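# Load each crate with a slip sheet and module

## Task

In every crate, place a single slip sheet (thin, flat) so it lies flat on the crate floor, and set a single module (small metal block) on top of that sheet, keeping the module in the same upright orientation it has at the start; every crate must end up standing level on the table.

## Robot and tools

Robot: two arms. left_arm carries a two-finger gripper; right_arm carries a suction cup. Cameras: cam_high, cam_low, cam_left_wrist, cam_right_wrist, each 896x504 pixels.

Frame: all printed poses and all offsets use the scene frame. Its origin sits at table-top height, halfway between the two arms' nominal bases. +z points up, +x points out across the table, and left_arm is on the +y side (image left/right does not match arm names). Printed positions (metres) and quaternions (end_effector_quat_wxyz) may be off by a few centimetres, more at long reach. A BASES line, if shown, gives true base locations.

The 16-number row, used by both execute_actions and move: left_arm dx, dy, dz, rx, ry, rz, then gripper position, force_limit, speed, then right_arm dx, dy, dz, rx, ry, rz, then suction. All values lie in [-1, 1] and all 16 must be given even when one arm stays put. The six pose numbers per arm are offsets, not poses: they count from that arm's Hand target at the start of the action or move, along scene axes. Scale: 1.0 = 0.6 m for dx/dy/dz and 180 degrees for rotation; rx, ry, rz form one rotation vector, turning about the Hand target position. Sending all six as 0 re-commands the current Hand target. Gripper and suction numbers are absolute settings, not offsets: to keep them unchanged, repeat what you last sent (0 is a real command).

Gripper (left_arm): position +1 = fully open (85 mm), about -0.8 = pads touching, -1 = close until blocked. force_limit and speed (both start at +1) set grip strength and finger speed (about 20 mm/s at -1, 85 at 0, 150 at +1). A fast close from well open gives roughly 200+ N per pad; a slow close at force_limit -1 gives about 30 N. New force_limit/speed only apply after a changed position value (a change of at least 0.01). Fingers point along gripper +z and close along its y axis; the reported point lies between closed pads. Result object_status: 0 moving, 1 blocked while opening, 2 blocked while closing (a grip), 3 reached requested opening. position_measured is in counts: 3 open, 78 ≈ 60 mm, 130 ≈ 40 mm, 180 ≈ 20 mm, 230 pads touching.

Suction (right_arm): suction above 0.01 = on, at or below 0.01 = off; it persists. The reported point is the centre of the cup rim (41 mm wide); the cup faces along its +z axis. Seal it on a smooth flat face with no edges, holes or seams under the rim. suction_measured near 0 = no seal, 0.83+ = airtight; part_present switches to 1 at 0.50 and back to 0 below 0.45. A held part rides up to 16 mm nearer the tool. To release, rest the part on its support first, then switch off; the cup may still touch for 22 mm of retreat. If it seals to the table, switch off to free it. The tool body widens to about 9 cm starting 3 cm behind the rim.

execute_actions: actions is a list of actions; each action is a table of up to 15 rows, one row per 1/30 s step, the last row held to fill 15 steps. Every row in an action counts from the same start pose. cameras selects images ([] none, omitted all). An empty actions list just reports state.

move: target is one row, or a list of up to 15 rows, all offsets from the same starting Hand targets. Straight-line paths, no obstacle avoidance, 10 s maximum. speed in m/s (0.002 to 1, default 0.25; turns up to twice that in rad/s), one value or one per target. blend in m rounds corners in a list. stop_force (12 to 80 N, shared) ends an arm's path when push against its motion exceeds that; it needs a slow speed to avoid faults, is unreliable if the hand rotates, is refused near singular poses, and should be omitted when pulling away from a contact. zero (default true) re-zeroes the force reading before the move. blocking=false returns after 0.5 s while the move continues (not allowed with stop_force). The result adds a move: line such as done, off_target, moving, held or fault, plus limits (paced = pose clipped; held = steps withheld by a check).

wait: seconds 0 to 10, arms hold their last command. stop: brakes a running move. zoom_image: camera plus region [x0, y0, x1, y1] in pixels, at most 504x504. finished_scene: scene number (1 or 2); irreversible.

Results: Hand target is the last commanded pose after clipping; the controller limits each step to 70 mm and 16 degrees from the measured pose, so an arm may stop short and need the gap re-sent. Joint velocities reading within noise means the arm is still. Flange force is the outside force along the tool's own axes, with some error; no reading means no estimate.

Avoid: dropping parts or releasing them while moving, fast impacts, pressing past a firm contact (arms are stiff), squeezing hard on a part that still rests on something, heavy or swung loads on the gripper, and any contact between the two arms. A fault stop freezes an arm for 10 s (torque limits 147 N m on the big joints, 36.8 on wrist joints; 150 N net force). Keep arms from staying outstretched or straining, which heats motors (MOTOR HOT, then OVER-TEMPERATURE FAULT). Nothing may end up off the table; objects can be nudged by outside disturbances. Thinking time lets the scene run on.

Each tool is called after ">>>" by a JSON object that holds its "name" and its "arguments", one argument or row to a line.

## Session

>>> {"name": "execute_actions", "arguments": {
  "actions": []
}}

Scene clock: 0.00 s.
left_arm: end_effector_position=(+0.0741, +0.2370, +0.3392) position_measured=3 object_status=3 end_effector_quat_wxyz=(-0.362, +0.515, +0.761, +0.159) | right_arm: end_effector_position=(+0.3295, -0.5882, +0.2436) suction_measured=0.00 part_present=0 end_effector_quat_wxyz=(-0.023, +0.099, +0.994, -0.027)
Joint positions: left_arm=[-0.655 -0.293 -0.25 -0.328 -2.373 -0.641] | right_arm=[-0.19 -0.077 -0.225 0.058 -1.465 -0.034]
Joint velocities: within noise
Flange force (N): no reading
Hand target: left_arm +0.0741, +0.2370, +0.3392; -0.362, +0.515, +0.761, +0.159 | right_arm +0.3295, -0.5882, +0.2436; -0.023, +0.099, +0.994, -0.027

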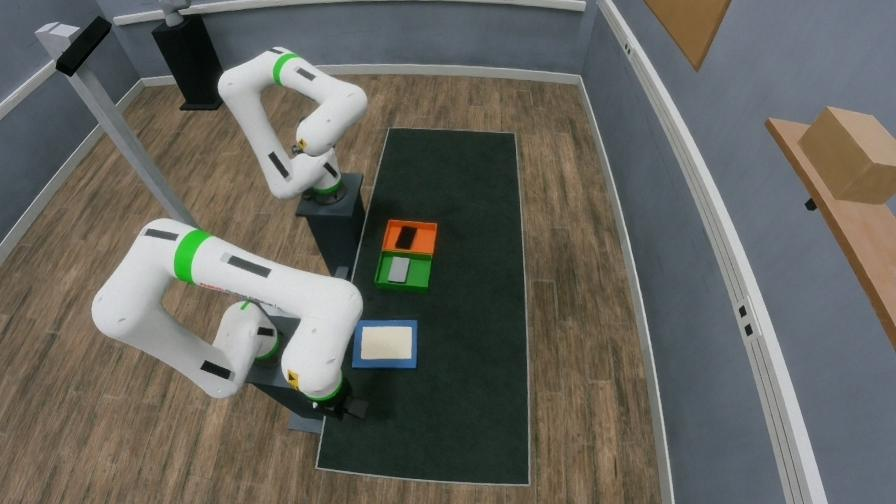

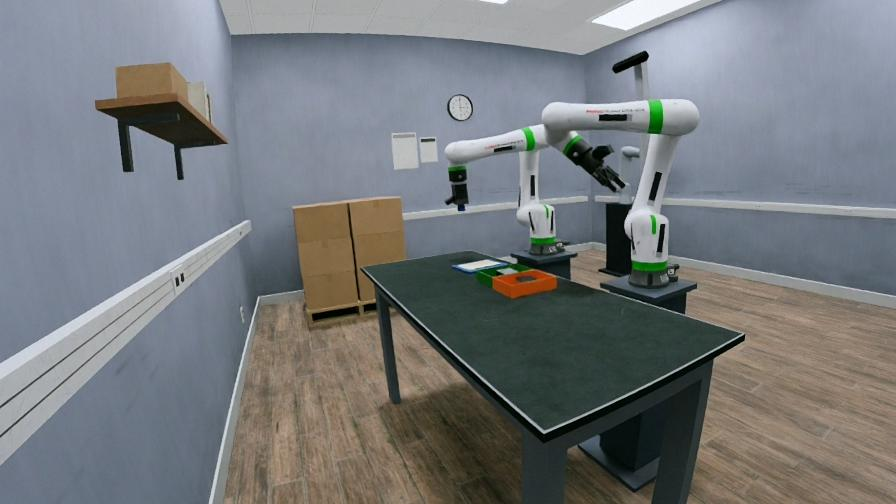

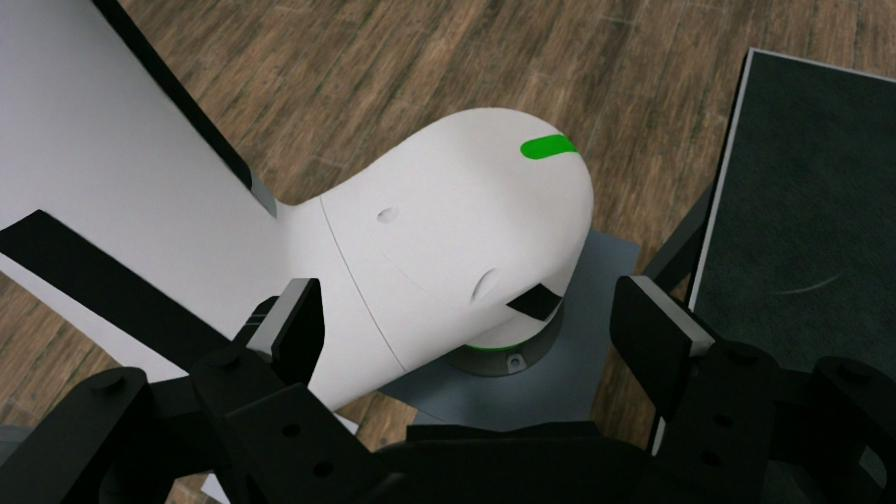

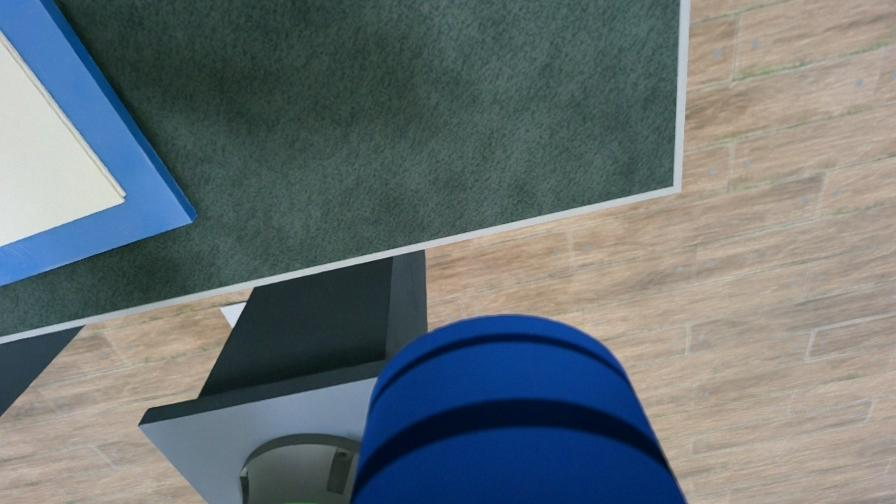

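>>> {"name": "move", "arguments": {
  "target": [0,0,0,0,0,0,1,1,1,0.2008,0.9637,0.094,0.0182,-0.0134,0.1076,0],
  "speed": 0.45,
  "cameras": ["cam_right_wrist"]
}}

>>> {"name": "zoom_image", "arguments": {
  "camera": "cam_right_wrist",
  "region": [0, 0, 500, 350]
}}

>>> {"name": "zoom_image", "arguments": {
  "camera": "cam_right_wrist",
  "region": [396, 0, 896, 350]
}}

Scene clock: 3.33 s.
left_arm: end_effector_position=(+0.0741, +0.2370, +0.3392) position_measured=3 object_status=3 end_effector_quat_wxyz=(-0.362, +0.515, +0.761, +0.159) | right_arm: end_effector_position=(+0.4213, -0.0976, +0.2908) suction_measured=0.00 part_present=0 end_effector_quat_wxyz=(+0.004, -0.069, +0.998, +0.003)
Joint positions: left_arm=[-0.655 -0.293 -0.25 -0.328 -2.373 -0.641] | right_arm=[0.797 0.185 0.18 0.001 -1.557 -0.677]
Joint velocities: within noise
Flange force (N): left_arm=[-3.6 -6.0 -0.5] | right_arm=[1.1 -2.9 1.2]
Hand target: left_arm +0.0741, +0.2370, +0.3392; -0.362, +0.515, +0.761, +0.159 | right_arm +0.4213, -0.0977, +0.2908; +0.004, -0.069, +0.998, +0.003 (not the last commanded pose)
Off the commanded pose: left_arm 0.000 m, 0 deg | right_arm 0.093 m, 1 deg; position clipped.
move: held (right_arm; a check stopped the path); limits=paced,held
pose unreachable (right arm): on one or more control steps of this call, first in action 0 (counted from 0), this arm could not follow its commanded pose, so it was not sent that pose on those steps. It may still have moved: this result reports where it is.
cause: moving toward the commanded pose would bring a part of the arm too close to another arm (a part of this arm just beyond joint 4 (forearm roll) and a part of the left arm just beyond its joint 4 (forearm roll), where that arm would come to rest).
Images, in order (width x height): cam_right_wrist 896x504.

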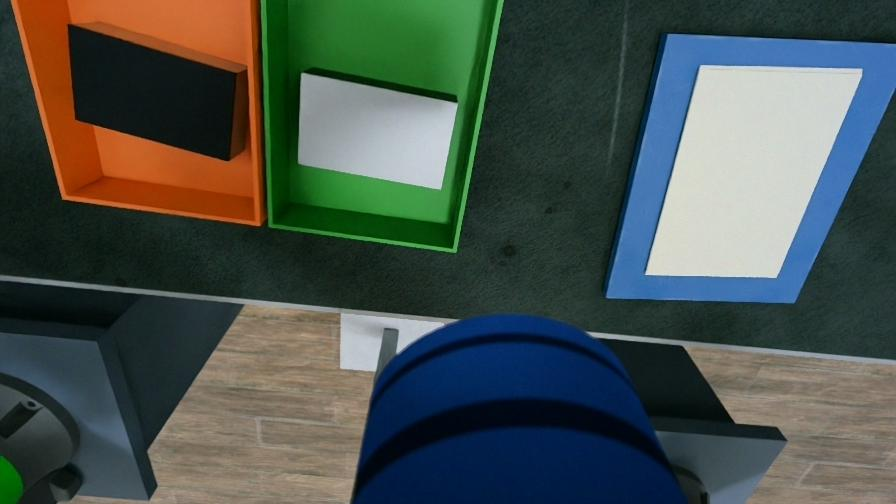

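Scaled by 1.008 from the camera's 896x504 image, which has a finer 1280x720 frame.

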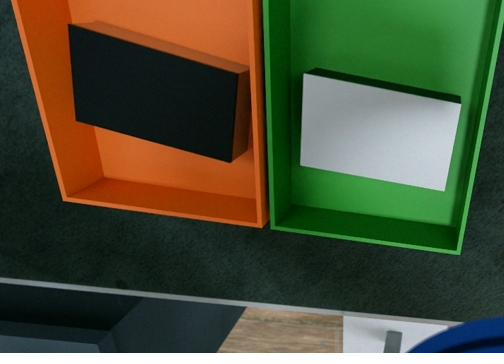

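Scaled by 1.008 from the camera's 896x504 image, which has a finer 1280x720 frame.

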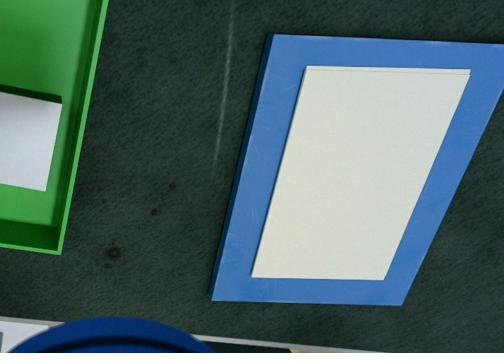

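>>> {"name": "move", "arguments": {
  "target": [
    [0.25,0.1,0.1,-0.11,-0.069,0,1,1,1,0,0,0,0,0,0,0],
    [0.377,0.6,0.13,-0.2185,-0.1376,0,1,1,1,0,0,0,0,0,0,0]
  ],
  "speed": 0.4,
  "blend": [0.05,0],
  "cameras": ["cam_right_wrist","cam_high"]
}}

Scene clock: 7.10 s.
left_arm: end_effector_position=(+0.3003, +0.5970, +0.4172) position_measured=3 object_status=3 end_effector_quat_wxyz=(+0.000, +0.561, +0.828, +0.000) | right_arm: end_effector_position=(+0.4213, -0.0977, +0.2908) suction_measured=0.00 part_present=0 end_effector_quat_wxyz=(+0.004, -0.069, +0.998, +0.003)
Joint positions: left_arm=[1.165 -0.147 0.182 -0.001 -1.899 -2.315] | right_arm=[0.797 0.185 0.18 0.001 -1.557 -0.677]
Joint velocities: within noise
Flange force (N): left_arm=[-3.8 5.1 0.4] | right_arm=[1.4 -1.7 -2.2]
Hand target: left_arm +0.3003, +0.5970, +0.4172; +0.000, +0.561, +0.828, +0.000 | right_arm +0.4213, -0.0977, +0.2908; +0.004, -0.069, +0.998, +0.003
Off the commanded pose: left_arm 0.000 m, 0 deg | right_arm 0.000 m, 0 deg.
move: done; limits=paced
Images, in order (width x height): cam_high 896x504, cam_right_wrist 896x504.

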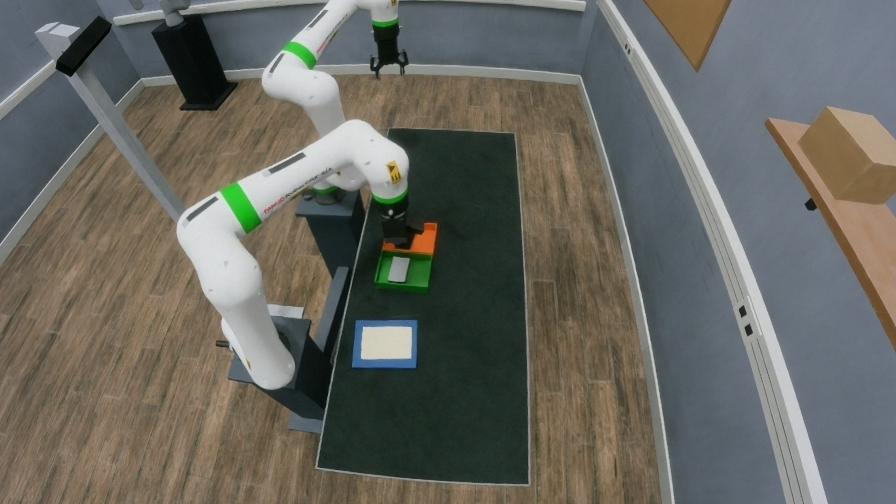

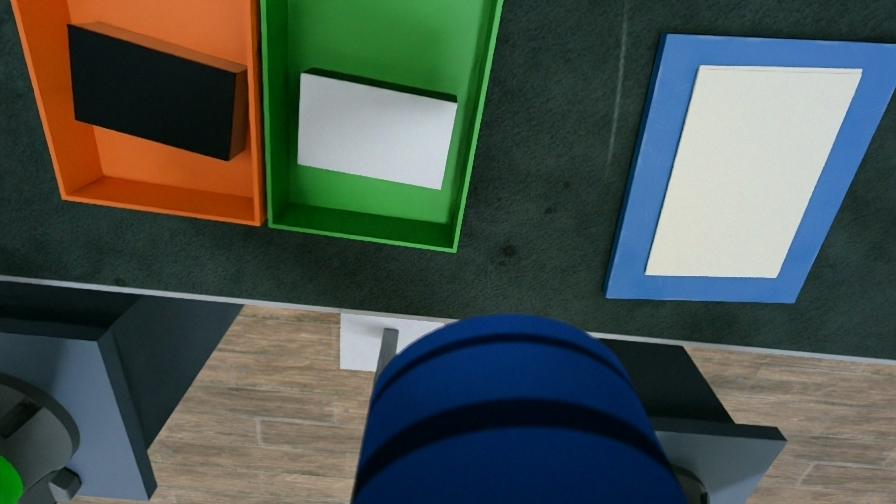

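>>> {"name": "zoom_image", "arguments": {
  "camera": "cam_right_wrist",
  "region": [40, 0, 280, 200]
}}

>>> {"name": "zoom_image", "arguments": {
  "camera": "cam_low",
  "region": [460, 250, 580, 310]
}}

Scaled by 2.100 from the camera's 896x504 image, which has a finer 1280x720 frame.

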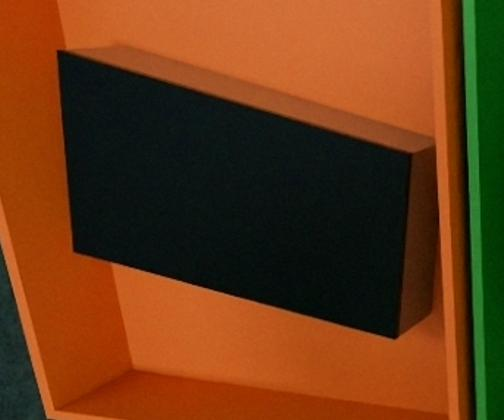

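This scene's latest camera images include none from cam_low. They are from: cam_high, cam_right_wrist. cam_low's image comes with the result of a call that names it in "cameras".

>>> {"name": "move", "arguments": {
  "target": [0,0,0,0,0,0,1,1,1,-0.0357,0.325,-0.268,0,0,0,0],
  "speed": 0.4,
  "cameras": ["cam_right_wrist","cam_low"]
}}

>>> {"name": "zoom_image", "arguments": {
  "camera": "cam_right_wrist",
  "region": [220, 0, 724, 350]
}}

>>> {"name": "zoom_image", "arguments": {
  "camera": "cam_low",
  "region": [440, 240, 580, 310]
}}

Scene clock: 13.77 s.
left_arm: end_effector_position=(+0.3003, +0.5970, +0.4172) position_measured=3 object_status=3 end_effector_quat_wxyz=(+0.000, +0.561, +0.828, +0.000) | right_arm: end_effector_position=(+0.3998, +0.0973, +0.1301) suction_measured=0.00 part_present=0 end_effector_quat_wxyz=(+0.004, -0.069, +0.998, +0.003)
Joint positions: left_arm=[1.164 -0.147 0.182 -0.001 -1.9 -2.315] | right_arm=[1.035 0.524 0.252 0.003 -1.291 -0.915]
Joint velocities: within noise
Flange force (N): left_arm=[-4.6 4.2 0.8] | right_arm=[3.9 -4.4 -1.5]
Hand target: left_arm +0.3003, +0.5970, +0.4172; +0.000, +0.561, +0.828, +0.000 | right_arm +0.3998, +0.0973, +0.1300; +0.004, -0.069, +0.998, +0.003
Off the commanded pose: left_arm 0.000 m, 0 deg | right_arm 0.000 m, 0 deg.
move: done; limits=paced
Images, in order (width x height): cam_low 896x504, cam_right_wrist 896x504.

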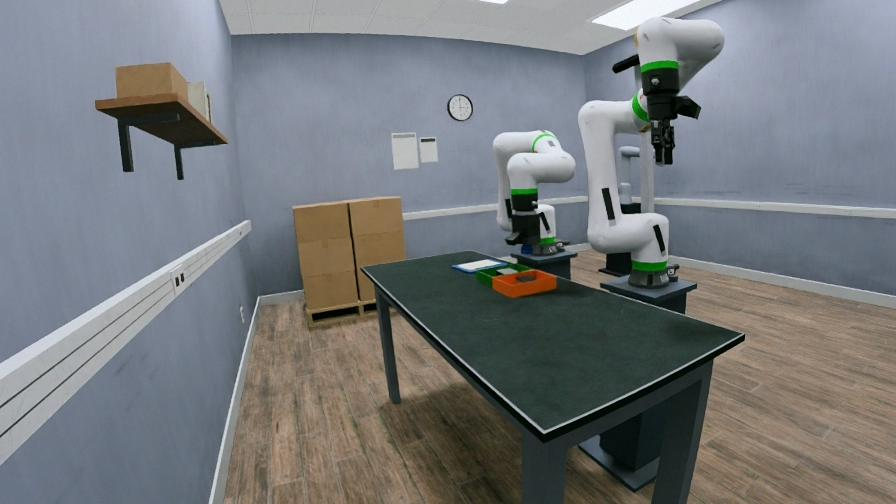

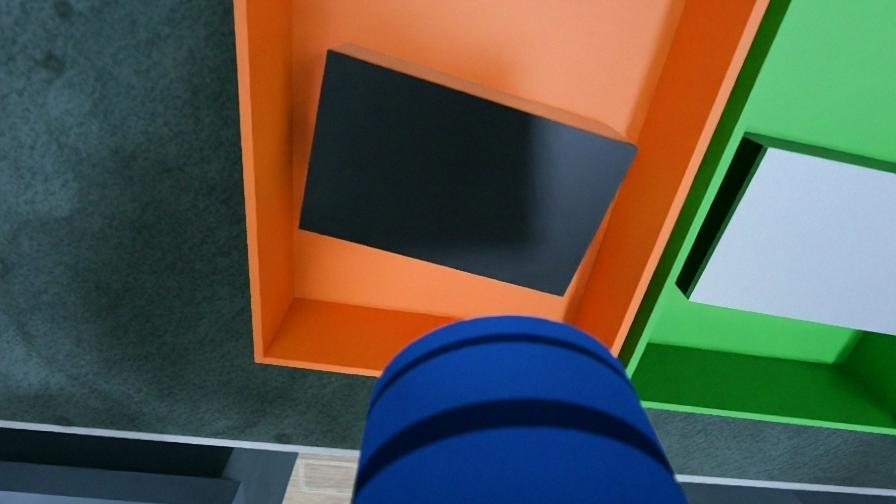

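Scaled by 1.000.

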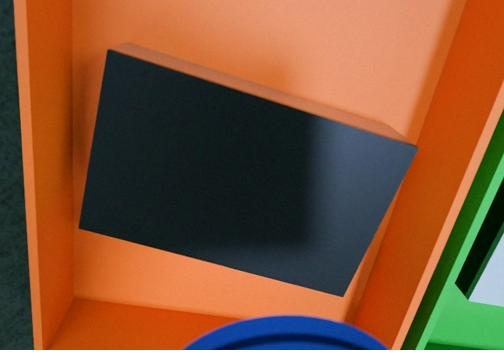

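Scaled by 3.600 from the camera's 896x504 image, which has a finer 1280x720 frame.

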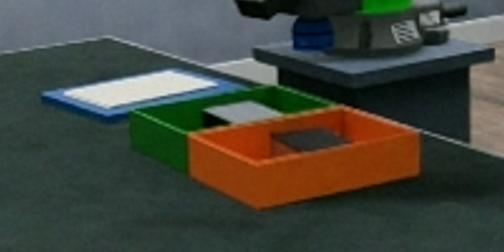

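>>> {"name": "move", "arguments": {
  "target": [0,0,0,0,0,0,1,1,1,0.002,0.0073,-0.145,0,0,0,-1],
  "speed": 0.2,
  "cameras": ["cam_right_wrist"]
}}

>>> {"name": "move", "arguments": {
  "target": [0,0,0,0,0,0,1,1,1,0,0,-0.0667,0,0,0,1],
  "speed": 0.02,
  "stop_force": 15,
  "cameras": ["cam_right_wrist","cam_high"]
}}

Scene clock: 16.13 s.
left_arm: end_effector_position=(+0.3003, +0.5970, +0.4172) position_measured=3 object_status=3 end_effector_quat_wxyz=(+0.000, +0.561, +0.828, +0.000) | right_arm: end_effector_position=(+0.4010, +0.1017, +0.0431) suction_measured=0.00 part_present=0 end_effector_quat_wxyz=(+0.004, -0.069, +0.998, +0.003)
Joint positions: left_arm=[1.164 -0.147 0.182 -0.001 -1.9 -2.315] | right_arm=[1.036 0.609 0.168 0.003 -1.121 -0.917]
Joint velocities: within noise
Flange force (N): left_arm=[-4.4 4.8 1.3] | right_arm=[1.8 -2.6 -4.6]
Hand target: left_arm +0.3003, +0.5970, +0.4172; +0.000, +0.561, +0.828, +0.000 | right_arm +0.4010, +0.1017, +0.0430; +0.004, -0.069, +0.998, +0.003
Off the commanded pose: left_arm 0.000 m, 0 deg | right_arm 0.000 m, 0 deg.
move: done
Images, in order (width x height): cam_right_wrist 896x504.

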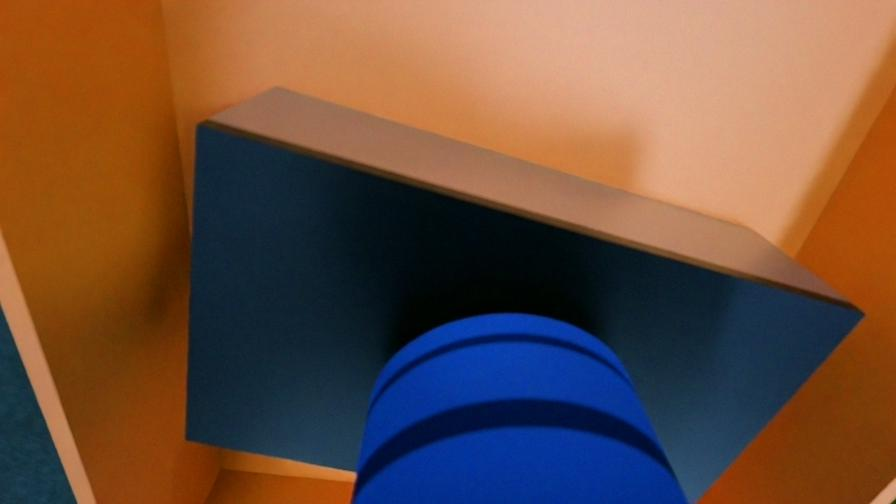

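Scene clock: 18.27 s.
left_arm: end_effector_position=(+0.3003, +0.5970, +0.4172) position_measured=3 object_status=3 end_effector_quat_wxyz=(+0.000, +0.561, +0.828, +0.000) | right_arm: end_effector_position=(+0.4012, +0.1018, +0.0194) suction_measured=1.00 part_present=1 end_effector_quat_wxyz=(+0.004, -0.069, +0.998, +0.003)
Joint positions: left_arm=[1.164 -0.147 0.182 -0.001 -1.9 -2.315] | right_arm=[1.036 0.635 0.149 0.004 -1.075 -0.917]
Joint velocities: within noise
Flange force (N): left_arm=[-3.0 4.4 0.1] | right_arm=[3.9 -4.2 -30.5]
Hand target: left_arm +0.3003, +0.5970, +0.4172; +0.000, +0.561, +0.828, +0.000 | right_arm +0.4012, +0.1018, +0.0194; +0.004, -0.069, +0.998, +0.003 (not the last commanded pose)
Off the commanded pose: left_arm 0.000 m, 0 deg | right_arm 0.016 m, 0 deg.
move: contact (right_arm)
Images, in order (width x height): cam_high 896x504, cam_right_wrist 896x504.

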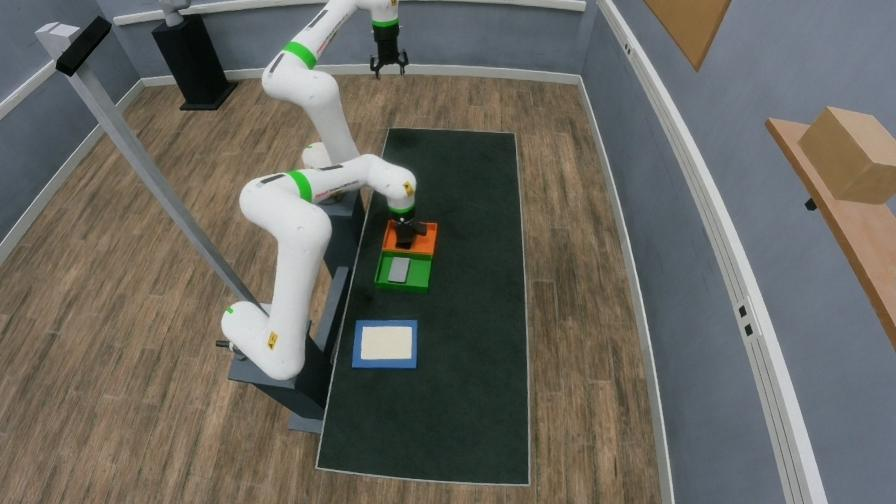

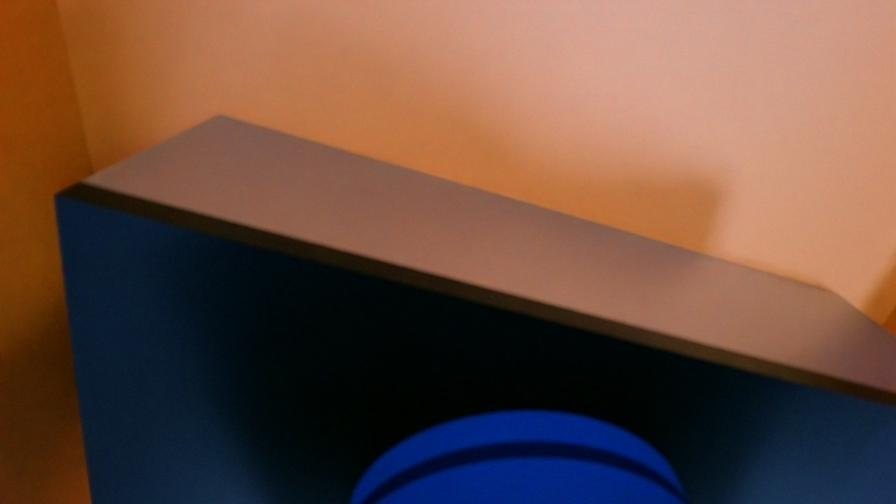

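>>> {"name": "move", "arguments": {
  "target": [
    [0,0,0,0,0,0,1,1,1,0,0,0.155,0,0,0,1],
    [0,0,0,0,0,0,1,1,1,0.298,-0.403,0.155,-0.002,0.0024,0,1],
    [0,0,0,0,0,0,1,1,1,0.298,-0.403,0.0145,-0.002,0.0024,0,1]
  ],
  "speed": [0.12,0.35,0.15],
  "blend": [0.02,0.02,0],
  "cameras": ["cam_right_wrist"]
}}

>>> {"name": "move", "arguments": {
  "target": [0,0,0,0,0,0,1,1,1,0,0,-0.0667,0,0,0,1],
  "speed": 0.015,
  "stop_force": 12,
  "cameras": []
}}

>>> {"name": "execute_actions", "arguments": {
  "actions": [
    [[0,0,0,0,0,0,1,1,1,0,0,0,0,0,0,0]]
  ],
  "cameras": ["cam_right_wrist"]
}}

Scene clock: 22.37 s.
left_arm: end_effector_position=(+0.3003, +0.5970, +0.4172) position_measured=3 object_status=3 end_effector_quat_wxyz=(+0.000, +0.561, +0.828, +0.000) | right_arm: end_effector_position=(+0.5800, -0.1400, +0.0281) suction_measured=1.00 part_present=1 end_effector_quat_wxyz=(+0.000, -0.069, +0.998, +0.000)
Joint positions: left_arm=[1.164 -0.147 0.182 -0.001 -1.9 -2.315] | right_arm=[0.561 0.649 0.195 0 -1.118 -0.44]
Joint velocities: within noise
Flange force (N): left_arm=[-4.3 4.2 2.2] | right_arm=[5.0 -2.2 -2.6]
Hand target: left_arm +0.3003, +0.5970, +0.4172; +0.000, +0.561, +0.828, +0.000 | right_arm +0.5800, -0.1400, +0.0281; +0.000, -0.069, +0.998, +0.000
Off the commanded pose: left_arm 0.000 m, 0 deg | right_arm 0.000 m, 0 deg.
move: done
Images, in order (width x height): cam_right_wrist 896x504.

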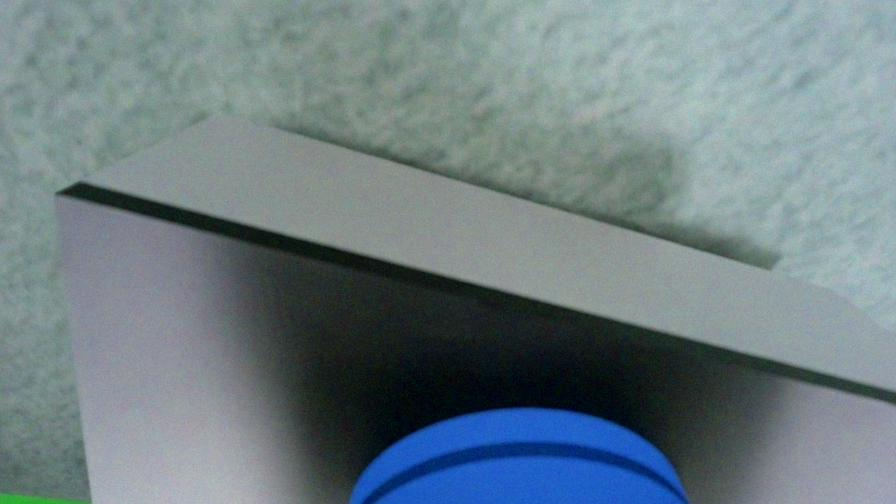

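Scene clock: 23.77 s.
left_arm: end_effector_position=(+0.3003, +0.5970, +0.4172) position_measured=3 object_status=3 end_effector_quat_wxyz=(+0.000, +0.561, +0.828, +0.000) | right_arm: end_effector_position=(+0.5800, -0.1400, +0.0165) suction_measured=1.00 part_present=1 end_effector_quat_wxyz=(+0.000, -0.069, +0.998, +0.000)
Joint positions: left_arm=[1.164 -0.147 0.182 -0.001 -1.9 -2.315] | right_arm=[0.561 0.662 0.187 0 -1.095 -0.44]
Joint velocities: within noise
Flange force (N): left_arm=[-3.7 4.3 0.7] | right_arm=[15.7 -0.6 -32.8]
Hand target: left_arm +0.3003, +0.5970, +0.4172; +0.000, +0.561, +0.828, +0.000 | right_arm +0.5800, -0.1400, +0.0165; +0.000, -0.069, +0.998, +0.000 (not the last commanded pose)
Off the commanded pose: left_arm 0.000 m, 0 deg | right_arm 0.028 m, 0 deg.
move: contact (right_arm)
No camera images: "cameras" was empty.

Scene clock: 24.47 s.
left_arm: end_effector_position=(+0.3003, +0.5970, +0.4172) position_measured=3 object_status=3 end_effector_quat_wxyz=(+0.000, +0.561, +0.828, +0.000) | right_arm: end_effector_position=(+0.5800, -0.1400, +0.0165) suction_measured=0.00 part_present=0 end_effector_quat_wxyz=(+0.000, -0.069, +0.998, +0.000)
Joint positions: left_arm=[1.164 -0.147 0.182 -0.001 -1.9 -2.315] | right_arm=[0.561 0.662 0.187 0 -1.095 -0.44]
Joint velocities: within noise
Flange force (N): left_arm=[-4.0 3.8 1.4] | right_arm=[21.2 -0.3 -52.4]
Hand target: left_arm +0.3003, +0.5970, +0.4172; +0.000, +0.561, +0.828, +0.000 | right_arm +0.5800, -0.1400, +0.0165; +0.000, -0.069, +0.998, +0.000
Off the commanded pose: left_arm 0.000 m, 0 deg | right_arm 0.000 m, 0 deg.
Step readings (end_effector_position of left_arm | right_arm):
0: (+0.3003, +0.5970, +0.4172) | (+0.5800, -0.1400, +0.0165)
1: (+0.3003, +0.5970, +0.4172) | (+0.5800, -0.1400, +0.0165)
2: (+0.3003, +0.5970, +0.4172) | (+0.5800, -0.1400, +0.0165)
4: (+0.3003, +0.5970, +0.4172) | (+0.5800, -0.1400, +0.0165)
8: (+0.3003, +0.5970, +0.4172) | (+0.5800, -0.1400, +0.0165)
15: (+0.3003, +0.5970, +0.4172) | (+0.5800, -0.1400, +0.0165)
Images, in order (width x height): cam_right_wrist 896x504.

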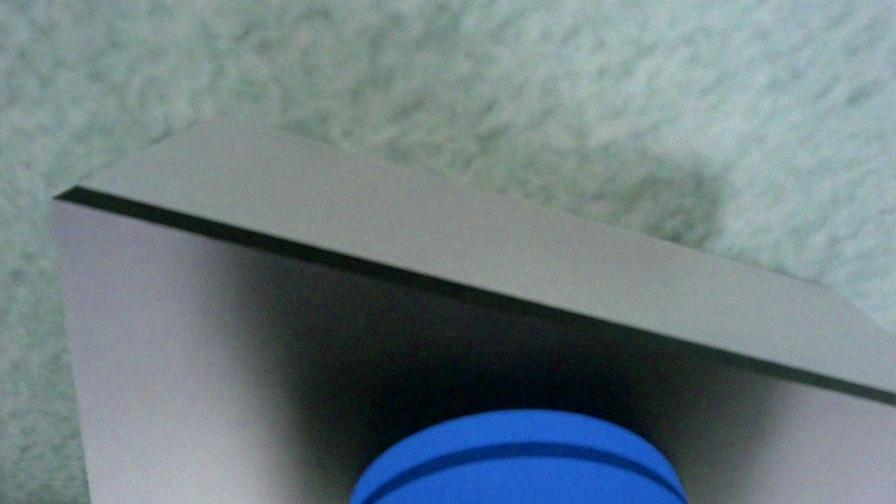

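>>> {"name": "move", "arguments": {
  "target": [
    [0,0,0,0,0,0,1,1,1,0,0,0.0667,0,0,0,0],
    [0,0,0,0,0,0,1,1,1,-0.3095,0.163,0.189,0,0,0,0]
  ],
  "speed": [0.06,0.35],
  "blend": [0.01,0],
  "cameras": ["cam_right_wrist"]
}}

Scene clock: 27.17 s.
left_arm: end_effector_position=(+0.3003, +0.5970, +0.4172) position_measured=3 object_status=3 end_effector_quat_wxyz=(+0.000, +0.561, +0.828, +0.000) | right_arm: end_effector_position=(+0.3943, -0.0422, +0.1298) suction_measured=0.00 part_present=0 end_effector_quat_wxyz=(+0.000, -0.069, +0.998, +0.000)
Joint positions: left_arm=[1.164 -0.147 0.182 -0.001 -1.9 -2.315] | right_arm=[0.906 0.29 -0.074 0 -1.207 -0.786]
Joint velocities: within noise
Flange force (N): left_arm=[-3.9 4.3 1.2] | right_arm=[0.4 -2.7 -2.4]
Hand target: left_arm +0.3003, +0.5970, +0.4172; +0.000, +0.561, +0.828, +0.000 | right_arm +0.3943, -0.0422, +0.1299; +0.000, -0.069, +0.998, +0.000
Off the commanded pose: left_arm 0.000 m, 0 deg | right_arm 0.000 m, 0 deg.
move: done
Images, in order (width x height): cam_right_wrist 896x504.

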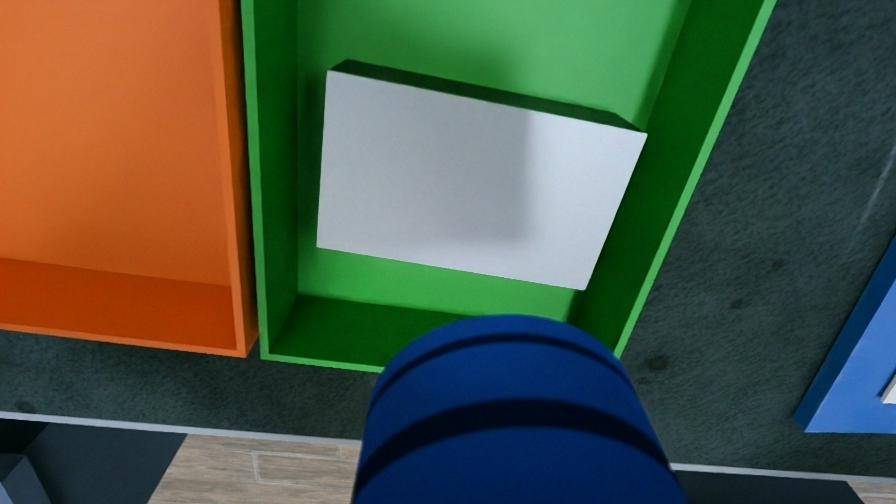

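>>> {"name": "move", "arguments": {
  "target": [0,0,0,0,0,0,1,1,1,0.001,0,-0.145,0,0,0,0],
  "speed": 0.2,
  "cameras": []
}}

>>> {"name": "move", "arguments": {
  "target": [0,0,0,0,0,0,1,1,1,0,0,-0.0667,0,0,0,1],
  "speed": 0.02,
  "stop_force": 15,
  "cameras": ["cam_right_wrist"]
}}

Scene clock: 29.23 s.
left_arm: end_effector_position=(+0.3003, +0.5970, +0.4172) position_measured=3 object_status=3 end_effector_quat_wxyz=(+0.000, +0.561, +0.828, +0.000) | right_arm: end_effector_position=(+0.3949, -0.0422, +0.0429) suction_measured=0.00 part_present=0 end_effector_quat_wxyz=(+0.000, -0.069, +0.998, +0.000)
Joint positions: left_arm=[1.164 -0.147 0.182 -0.001 -1.9 -2.315] | right_arm=[0.906 0.386 -0.17 0 -1.015 -0.785]
Joint velocities: within noise
Flange force (N): left_arm=[-3.8 4.5 1.6] | right_arm=[2.1 -2.1 -2.0]
Hand target: left_arm +0.3003, +0.5970, +0.4172; +0.000, +0.561, +0.828, +0.000 | right_arm +0.3949, -0.0422, +0.0429; +0.000, -0.069, +0.998, +0.000
Off the commanded pose: left_arm 0.000 m, 0 deg | right_arm 0.000 m, 0 deg.
move: done
No camera images: "cameras" was empty.

Scene clock: 31.10 s.
left_arm: end_effector_position=(+0.3003, +0.5970, +0.4172) position_measured=3 object_status=3 end_effector_quat_wxyz=(+0.000, +0.561, +0.828, +0.000) | right_arm: end_effector_position=(+0.3950, -0.0420, +0.0185) suction_measured=1.00 part_present=1 end_effector_quat_wxyz=(+0.000, -0.069, +0.998, +0.000)
Joint positions: left_arm=[1.164 -0.147 0.182 -0.001 -1.9 -2.315] | right_arm=[0.906 0.419 -0.19 0 -0.962 -0.785]
Joint velocities: within noise
Flange force (N): left_arm=[-3.4 3.5 2.1] | right_arm=[7.8 -4.8 -43.3]
Hand target: left_arm +0.3003, +0.5970, +0.4172; +0.000, +0.561, +0.828, +0.000 | right_arm +0.3950, -0.0421, +0.0185; +0.000, -0.069, +0.998, +0.000 (not the last commanded pose)
Off the commanded pose: left_arm 0.000 m, 0 deg | right_arm 0.016 m, 0 deg.
move: contact (right_arm)
Images, in order (width x height): cam_right_wrist 896x504.

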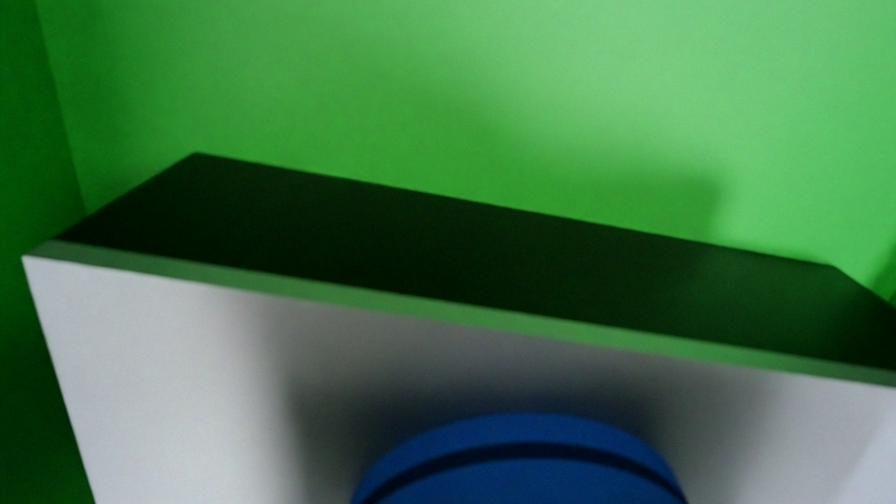

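>>> {"name": "move", "arguments": {
  "target": [
    [0,0,0,0,0,0,1,1,1,0,0,0.155,0,0,0,1],
    [0,0,0,0,0,0,1,1,1,0.3083,-0.38,0.155,0,0,0,1],
    [0,0,0,0,0,0,1,1,1,0.3083,-0.38,0.0158,0,0,0,1]
  ],
  "speed": [0.12,0.35,0.15],
  "blend": [0.02,0.02,0],
  "cameras": []
}}

>>> {"name": "move", "arguments": {
  "target": [0,0,0,0,0,0,1,1,1,0,0,-0.0667,0,0,0,1],
  "speed": 0.015,
  "stop_force": 12,
  "cameras": []
}}

>>> {"name": "execute_actions", "arguments": {
  "actions": [
    [[0,0,0,0,0,0,1,1,1,0,0,0,0,0,0,0]]
  ],
  "cameras": ["cam_right_wrist"]
}}

Scene clock: 34.10 s.
left_arm: end_effector_position=(+0.3003, +0.5970, +0.4172) position_measured=3 object_status=3 end_effector_quat_wxyz=(+0.000, +0.561, +0.828, +0.000) | right_arm: end_effector_position=(+0.5800, -0.2701, +0.0281) suction_measured=1.00 part_present=1 end_effector_quat_wxyz=(+0.000, -0.069, +0.998, +0.000)
Joint positions: left_arm=[1.164 -0.147 0.182 -0.001 -1.9 -2.315] | right_arm=[0.374 0.569 0.066 0 -1.068 -0.253]
Joint velocities: within noise
Flange force (N): left_arm=[-3.2 3.5 1.6] | right_arm=[1.5 -0.9 -1.6]
Hand target: left_arm +0.3003, +0.5970, +0.4172; +0.000, +0.561, +0.828, +0.000 | right_arm +0.5800, -0.2701, +0.0280; +0.000, -0.069, +0.998, +0.000
Off the commanded pose: left_arm 0.000 m, 0 deg | right_arm 0.000 m, 0 deg.
move: done
No camera images: "cameras" was empty.

Scene clock: 35.50 s.
left_arm: end_effector_position=(+0.3003, +0.5970, +0.4172) position_measured=3 object_status=3 end_effector_quat_wxyz=(+0.000, +0.561, +0.828, +0.000) | right_arm: end_effector_position=(+0.5800, -0.2701, +0.0163) suction_measured=1.00 part_present=1 end_effector_quat_wxyz=(+0.000, -0.069, +0.998, +0.000)
Joint positions: left_arm=[1.164 -0.147 0.182 -0.001 -1.9 -2.315] | right_arm=[0.374 0.583 0.057 0 -1.045 -0.253]
Joint velocities: within noise
Flange force (N): left_arm=[-4.2 3.1 1.9] | right_arm=[17.6 3.0 -34.6]
Hand target: left_arm +0.3003, +0.5970, +0.4172; +0.000, +0.561, +0.828, +0.000 | right_arm +0.5800, -0.2701, +0.0162; +0.000, -0.069, +0.998, +0.000 (not the last commanded pose)
Off the commanded pose: left_arm 0.000 m, 0 deg | right_arm 0.028 m, 0 deg.
move: contact (right_arm)
No camera images: "cameras" was empty.

Scene clock: 36.20 s.
left_arm: end_effector_position=(+0.3003, +0.5970, +0.4172) position_measured=3 object_status=3 end_effector_quat_wxyz=(+0.000, +0.561, +0.828, +0.000) | right_arm: end_effector_position=(+0.5800, -0.2701, +0.0163) suction_measured=0.00 part_present=0 end_effector_quat_wxyz=(+0.000, -0.069, +0.998, +0.000)
Joint positions: left_arm=[1.164 -0.147 0.182 -0.001 -1.9 -2.315] | right_arm=[0.374 0.583 0.057 0 -1.045 -0.253]
Joint velocities: within noise
Flange force (N): left_arm=[-3.1 3.2 2.0] | right_arm=[24.1 4.5 -55.1]
Hand target: left_arm +0.3003, +0.5970, +0.4172; +0.000, +0.561, +0.828, +0.000 | right_arm +0.5800, -0.2701, +0.0162; +0.000, -0.069, +0.998, +0.000
Off the commanded pose: left_arm 0.000 m, 0 deg | right_arm 0.000 m, 0 deg.
Step readings (end_effector_position of left_arm | right_arm):
0: (+0.3003, +0.5970, +0.4172) | (+0.5800, -0.2701, +0.0163)
1: (+0.3003, +0.5970, +0.4172) | (+0.5800, -0.2701, +0.0163)
2: (+0.3003, +0.5970, +0.4172) | (+0.5800, -0.2701, +0.0163)
4: (+0.3003, +0.5970, +0.4172) | (+0.5800, -0.2701, +0.0163)
8: (+0.3003, +0.5970, +0.4172) | (+0.5800, -0.2701, +0.0163)
15: (+0.3003, +0.5970, +0.4172) | (+0.5800, -0.2701, +0.0163)
Images, in order (width x height): cam_right_wrist 896x504.

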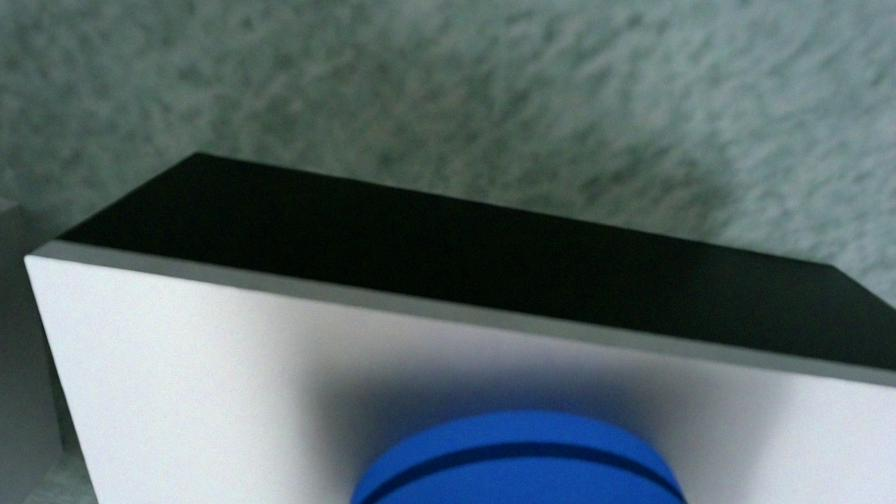

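>>> {"name": "move", "arguments": {
  "target": [
    [0,0,0,0,0,0,1,1,1,0,0,0.0667,0,0,0,0],
    [0,0,0,0,0,0,1,1,1,-0.2167,0.5,0.473,0,0,-0.04396,0]
  ],
  "speed": [0.06,0.4],
  "blend": [0.01,0],
  "cameras": ["cam_right_wrist"]
}}

Scene clock: 39.53 s.
left_arm: end_effector_position=(+0.3003, +0.5970, +0.4172) position_measured=3 object_status=3 end_effector_quat_wxyz=(+0.000, +0.561, +0.828, +0.000) | right_arm: end_effector_position=(+0.4500, +0.0299, +0.3000) suction_measured=0.00 part_present=0 end_effector_quat_wxyz=(+0.000, +0.000, +1.000, +0.000)
Joint positions: left_arm=[1.164 -0.147 0.182 -0.001 -1.9 -2.315] | right_arm=[0.905 0.461 0.56 0 -1.67 -0.922]
Joint velocities: within noise
Flange force (N): left_arm=[-3.6 3.0 1.8] | right_arm=[4.1 -4.5 0.4]
Hand target: left_arm +0.3003, +0.5970, +0.4172; +0.000, +0.561, +0.828, +0.000 | right_arm +0.4500, +0.0299, +0.3000; +0.000, +0.000, +1.000, +0.000
Off the commanded pose: left_arm 0.000 m, 0 deg | right_arm 0.000 m, 0 deg.
move: done; limits=paced
Images, in order (width x height): cam_right_wrist 896x504.

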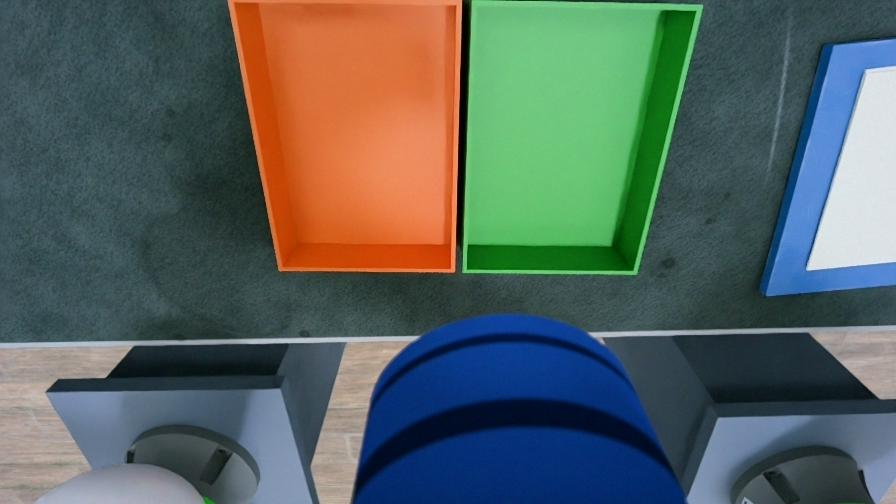

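>>> {"name": "zoom_image", "arguments": {
  "camera": "cam_right_wrist",
  "region": [220, 0, 720, 281]
}}

Scaled by 1.008 from the camera's 896x504 image, which has a finer 1280x720 frame.

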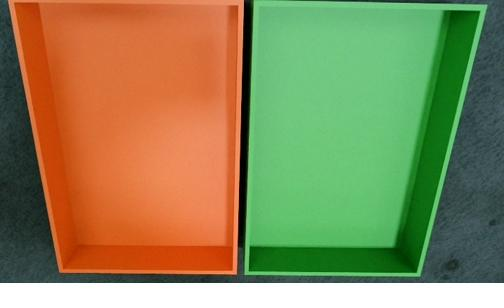

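>>> {"name": "move", "arguments": {
  "target": [0,0,0,0,0,0,1,1,1,-0.1195,-0.577,-0.1667,0,0,0.0333,0],
  "speed": 0.45,
  "cameras": ["cam_right_wrist"]
}}

>>> {"name": "zoom_image", "arguments": {
  "camera": "cam_right_wrist",
  "region": [220, 0, 720, 281]
}}

Scene clock: 42.77 s.
left_arm: end_effector_position=(+0.3003, +0.5970, +0.4172) position_measured=3 object_status=3 end_effector_quat_wxyz=(+0.000, +0.561, +0.828, +0.000) | right_arm: end_effector_position=(+0.3783, -0.3162, +0.2000) suction_measured=0.00 part_present=0 end_effector_quat_wxyz=(+0.000, -0.052, +0.999, +0.000)
Joint positions: left_arm=[1.164 -0.147 0.182 -0.001 -1.9 -2.315] | right_arm=[0.462 -0.085 -0.316 0 -1.34 -0.375]
Joint velocities: within noise
Flange force (N): left_arm=[-3.5 4.0 1.6] | right_arm=[1.1 -2.7 -1.9]
Hand target: left_arm +0.3003, +0.5970, +0.4172; +0.000, +0.561, +0.828, +0.000 | right_arm +0.3783, -0.3163, +0.2000; +0.000, -0.052, +0.999, +0.000
Off the commanded pose: left_arm 0.000 m, 0 deg | right_arm 0.000 m, 0 deg.
move: done; limits=paced
Images, in order (width x height): cam_right_wrist 896x504.

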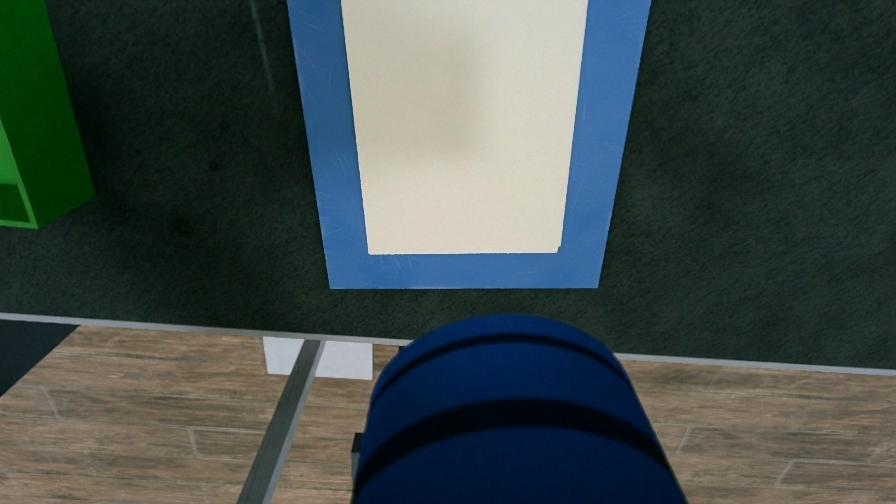

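Scaled by 1.008 from the camera's 896x504 image, which has a finer 1280x720 frame.

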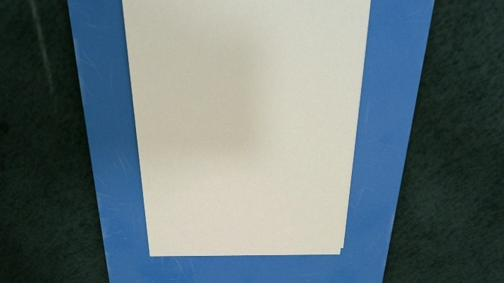

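>>> {"name": "move", "arguments": {
  "target": [0,0,0,0,0,0,1,1,1,-0.0115,0.001,-0.3175,0,0,0,0],
  "speed": 0.22,
  "cameras": []
}}

>>> {"name": "move", "arguments": {
  "target": [0,0,0,0,0,0,1,1,1,0,0,-0.05,0,0,0,1],
  "speed": 0.015,
  "stop_force": 12,
  "cameras": ["cam_right_wrist"]
}}

Scene clock: 45.40 s.
left_arm: end_effector_position=(+0.3003, +0.5970, +0.4172) position_measured=3 object_status=3 end_effector_quat_wxyz=(+0.000, +0.561, +0.828, +0.000) | right_arm: end_effector_position=(+0.3714, -0.3156, +0.0096) suction_measured=0.00 part_present=0 end_effector_quat_wxyz=(+0.000, -0.052, +0.999, +0.000)
Joint positions: left_arm=[1.164 -0.147 0.182 -0.001 -1.9 -2.315] | right_arm=[0.472 0.137 -0.593 0 -0.841 -0.384]
Joint velocities: within noise
Flange force (N): left_arm=[-3.6 4.0 1.6] | right_arm=[1.5 -1.3 -5.5]
Hand target: left_arm +0.3003, +0.5970, +0.4172; +0.000, +0.561, +0.828, +0.000 | right_arm +0.3714, -0.3157, +0.0095; +0.000, -0.052, +0.999, +0.000
Off the commanded pose: left_arm 0.000 m, 0 deg | right_arm 0.000 m, 0 deg.
move: done
No camera images: "cameras" was empty.

Scene clock: 46.77 s.
left_arm: end_effector_position=(+0.3003, +0.5970, +0.4172) position_measured=3 object_status=3 end_effector_quat_wxyz=(+0.000, +0.561, +0.828, +0.000) | right_arm: end_effector_position=(+0.3714, -0.3156, -0.0018) suction_measured=0.99 part_present=1 end_effector_quat_wxyz=(+0.000, -0.052, +0.999, +0.000)
Joint positions: left_arm=[1.164 -0.147 0.182 -0.001 -1.9 -2.315] | right_arm=[0.472 0.16 -0.601 0 -0.809 -0.384]
Joint velocities: within noise
Flange force (N): left_arm=[-4.5 4.7 1.5] | right_arm=[10.3 0.1 -35.9]
Hand target: left_arm +0.3003, +0.5970, +0.4172; +0.000, +0.561, +0.828, +0.000 | right_arm +0.3714, -0.3156, -0.0018; +0.000, -0.052, +0.999, +0.000 (not the last commanded pose)
Off the commanded pose: left_arm 0.000 m, 0 deg | right_arm 0.019 m, 0 deg.
move: contact (right_arm)
Images, in order (width x height): cam_right_wrist 896x504.

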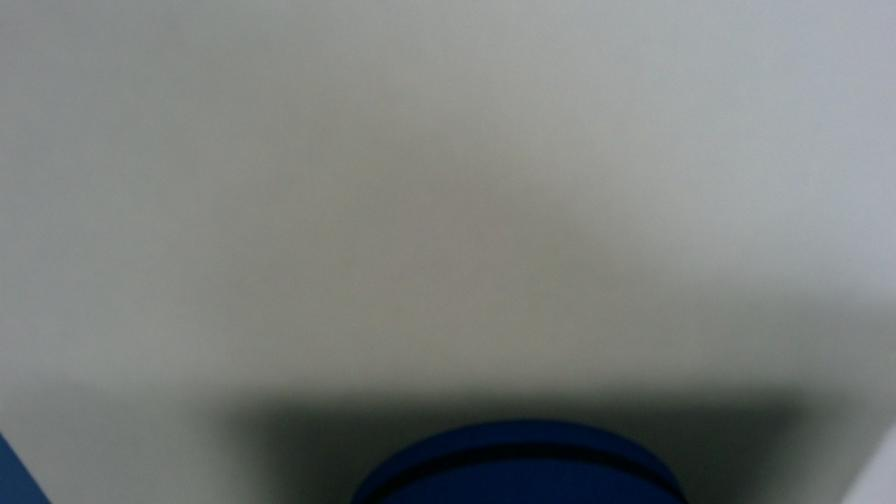

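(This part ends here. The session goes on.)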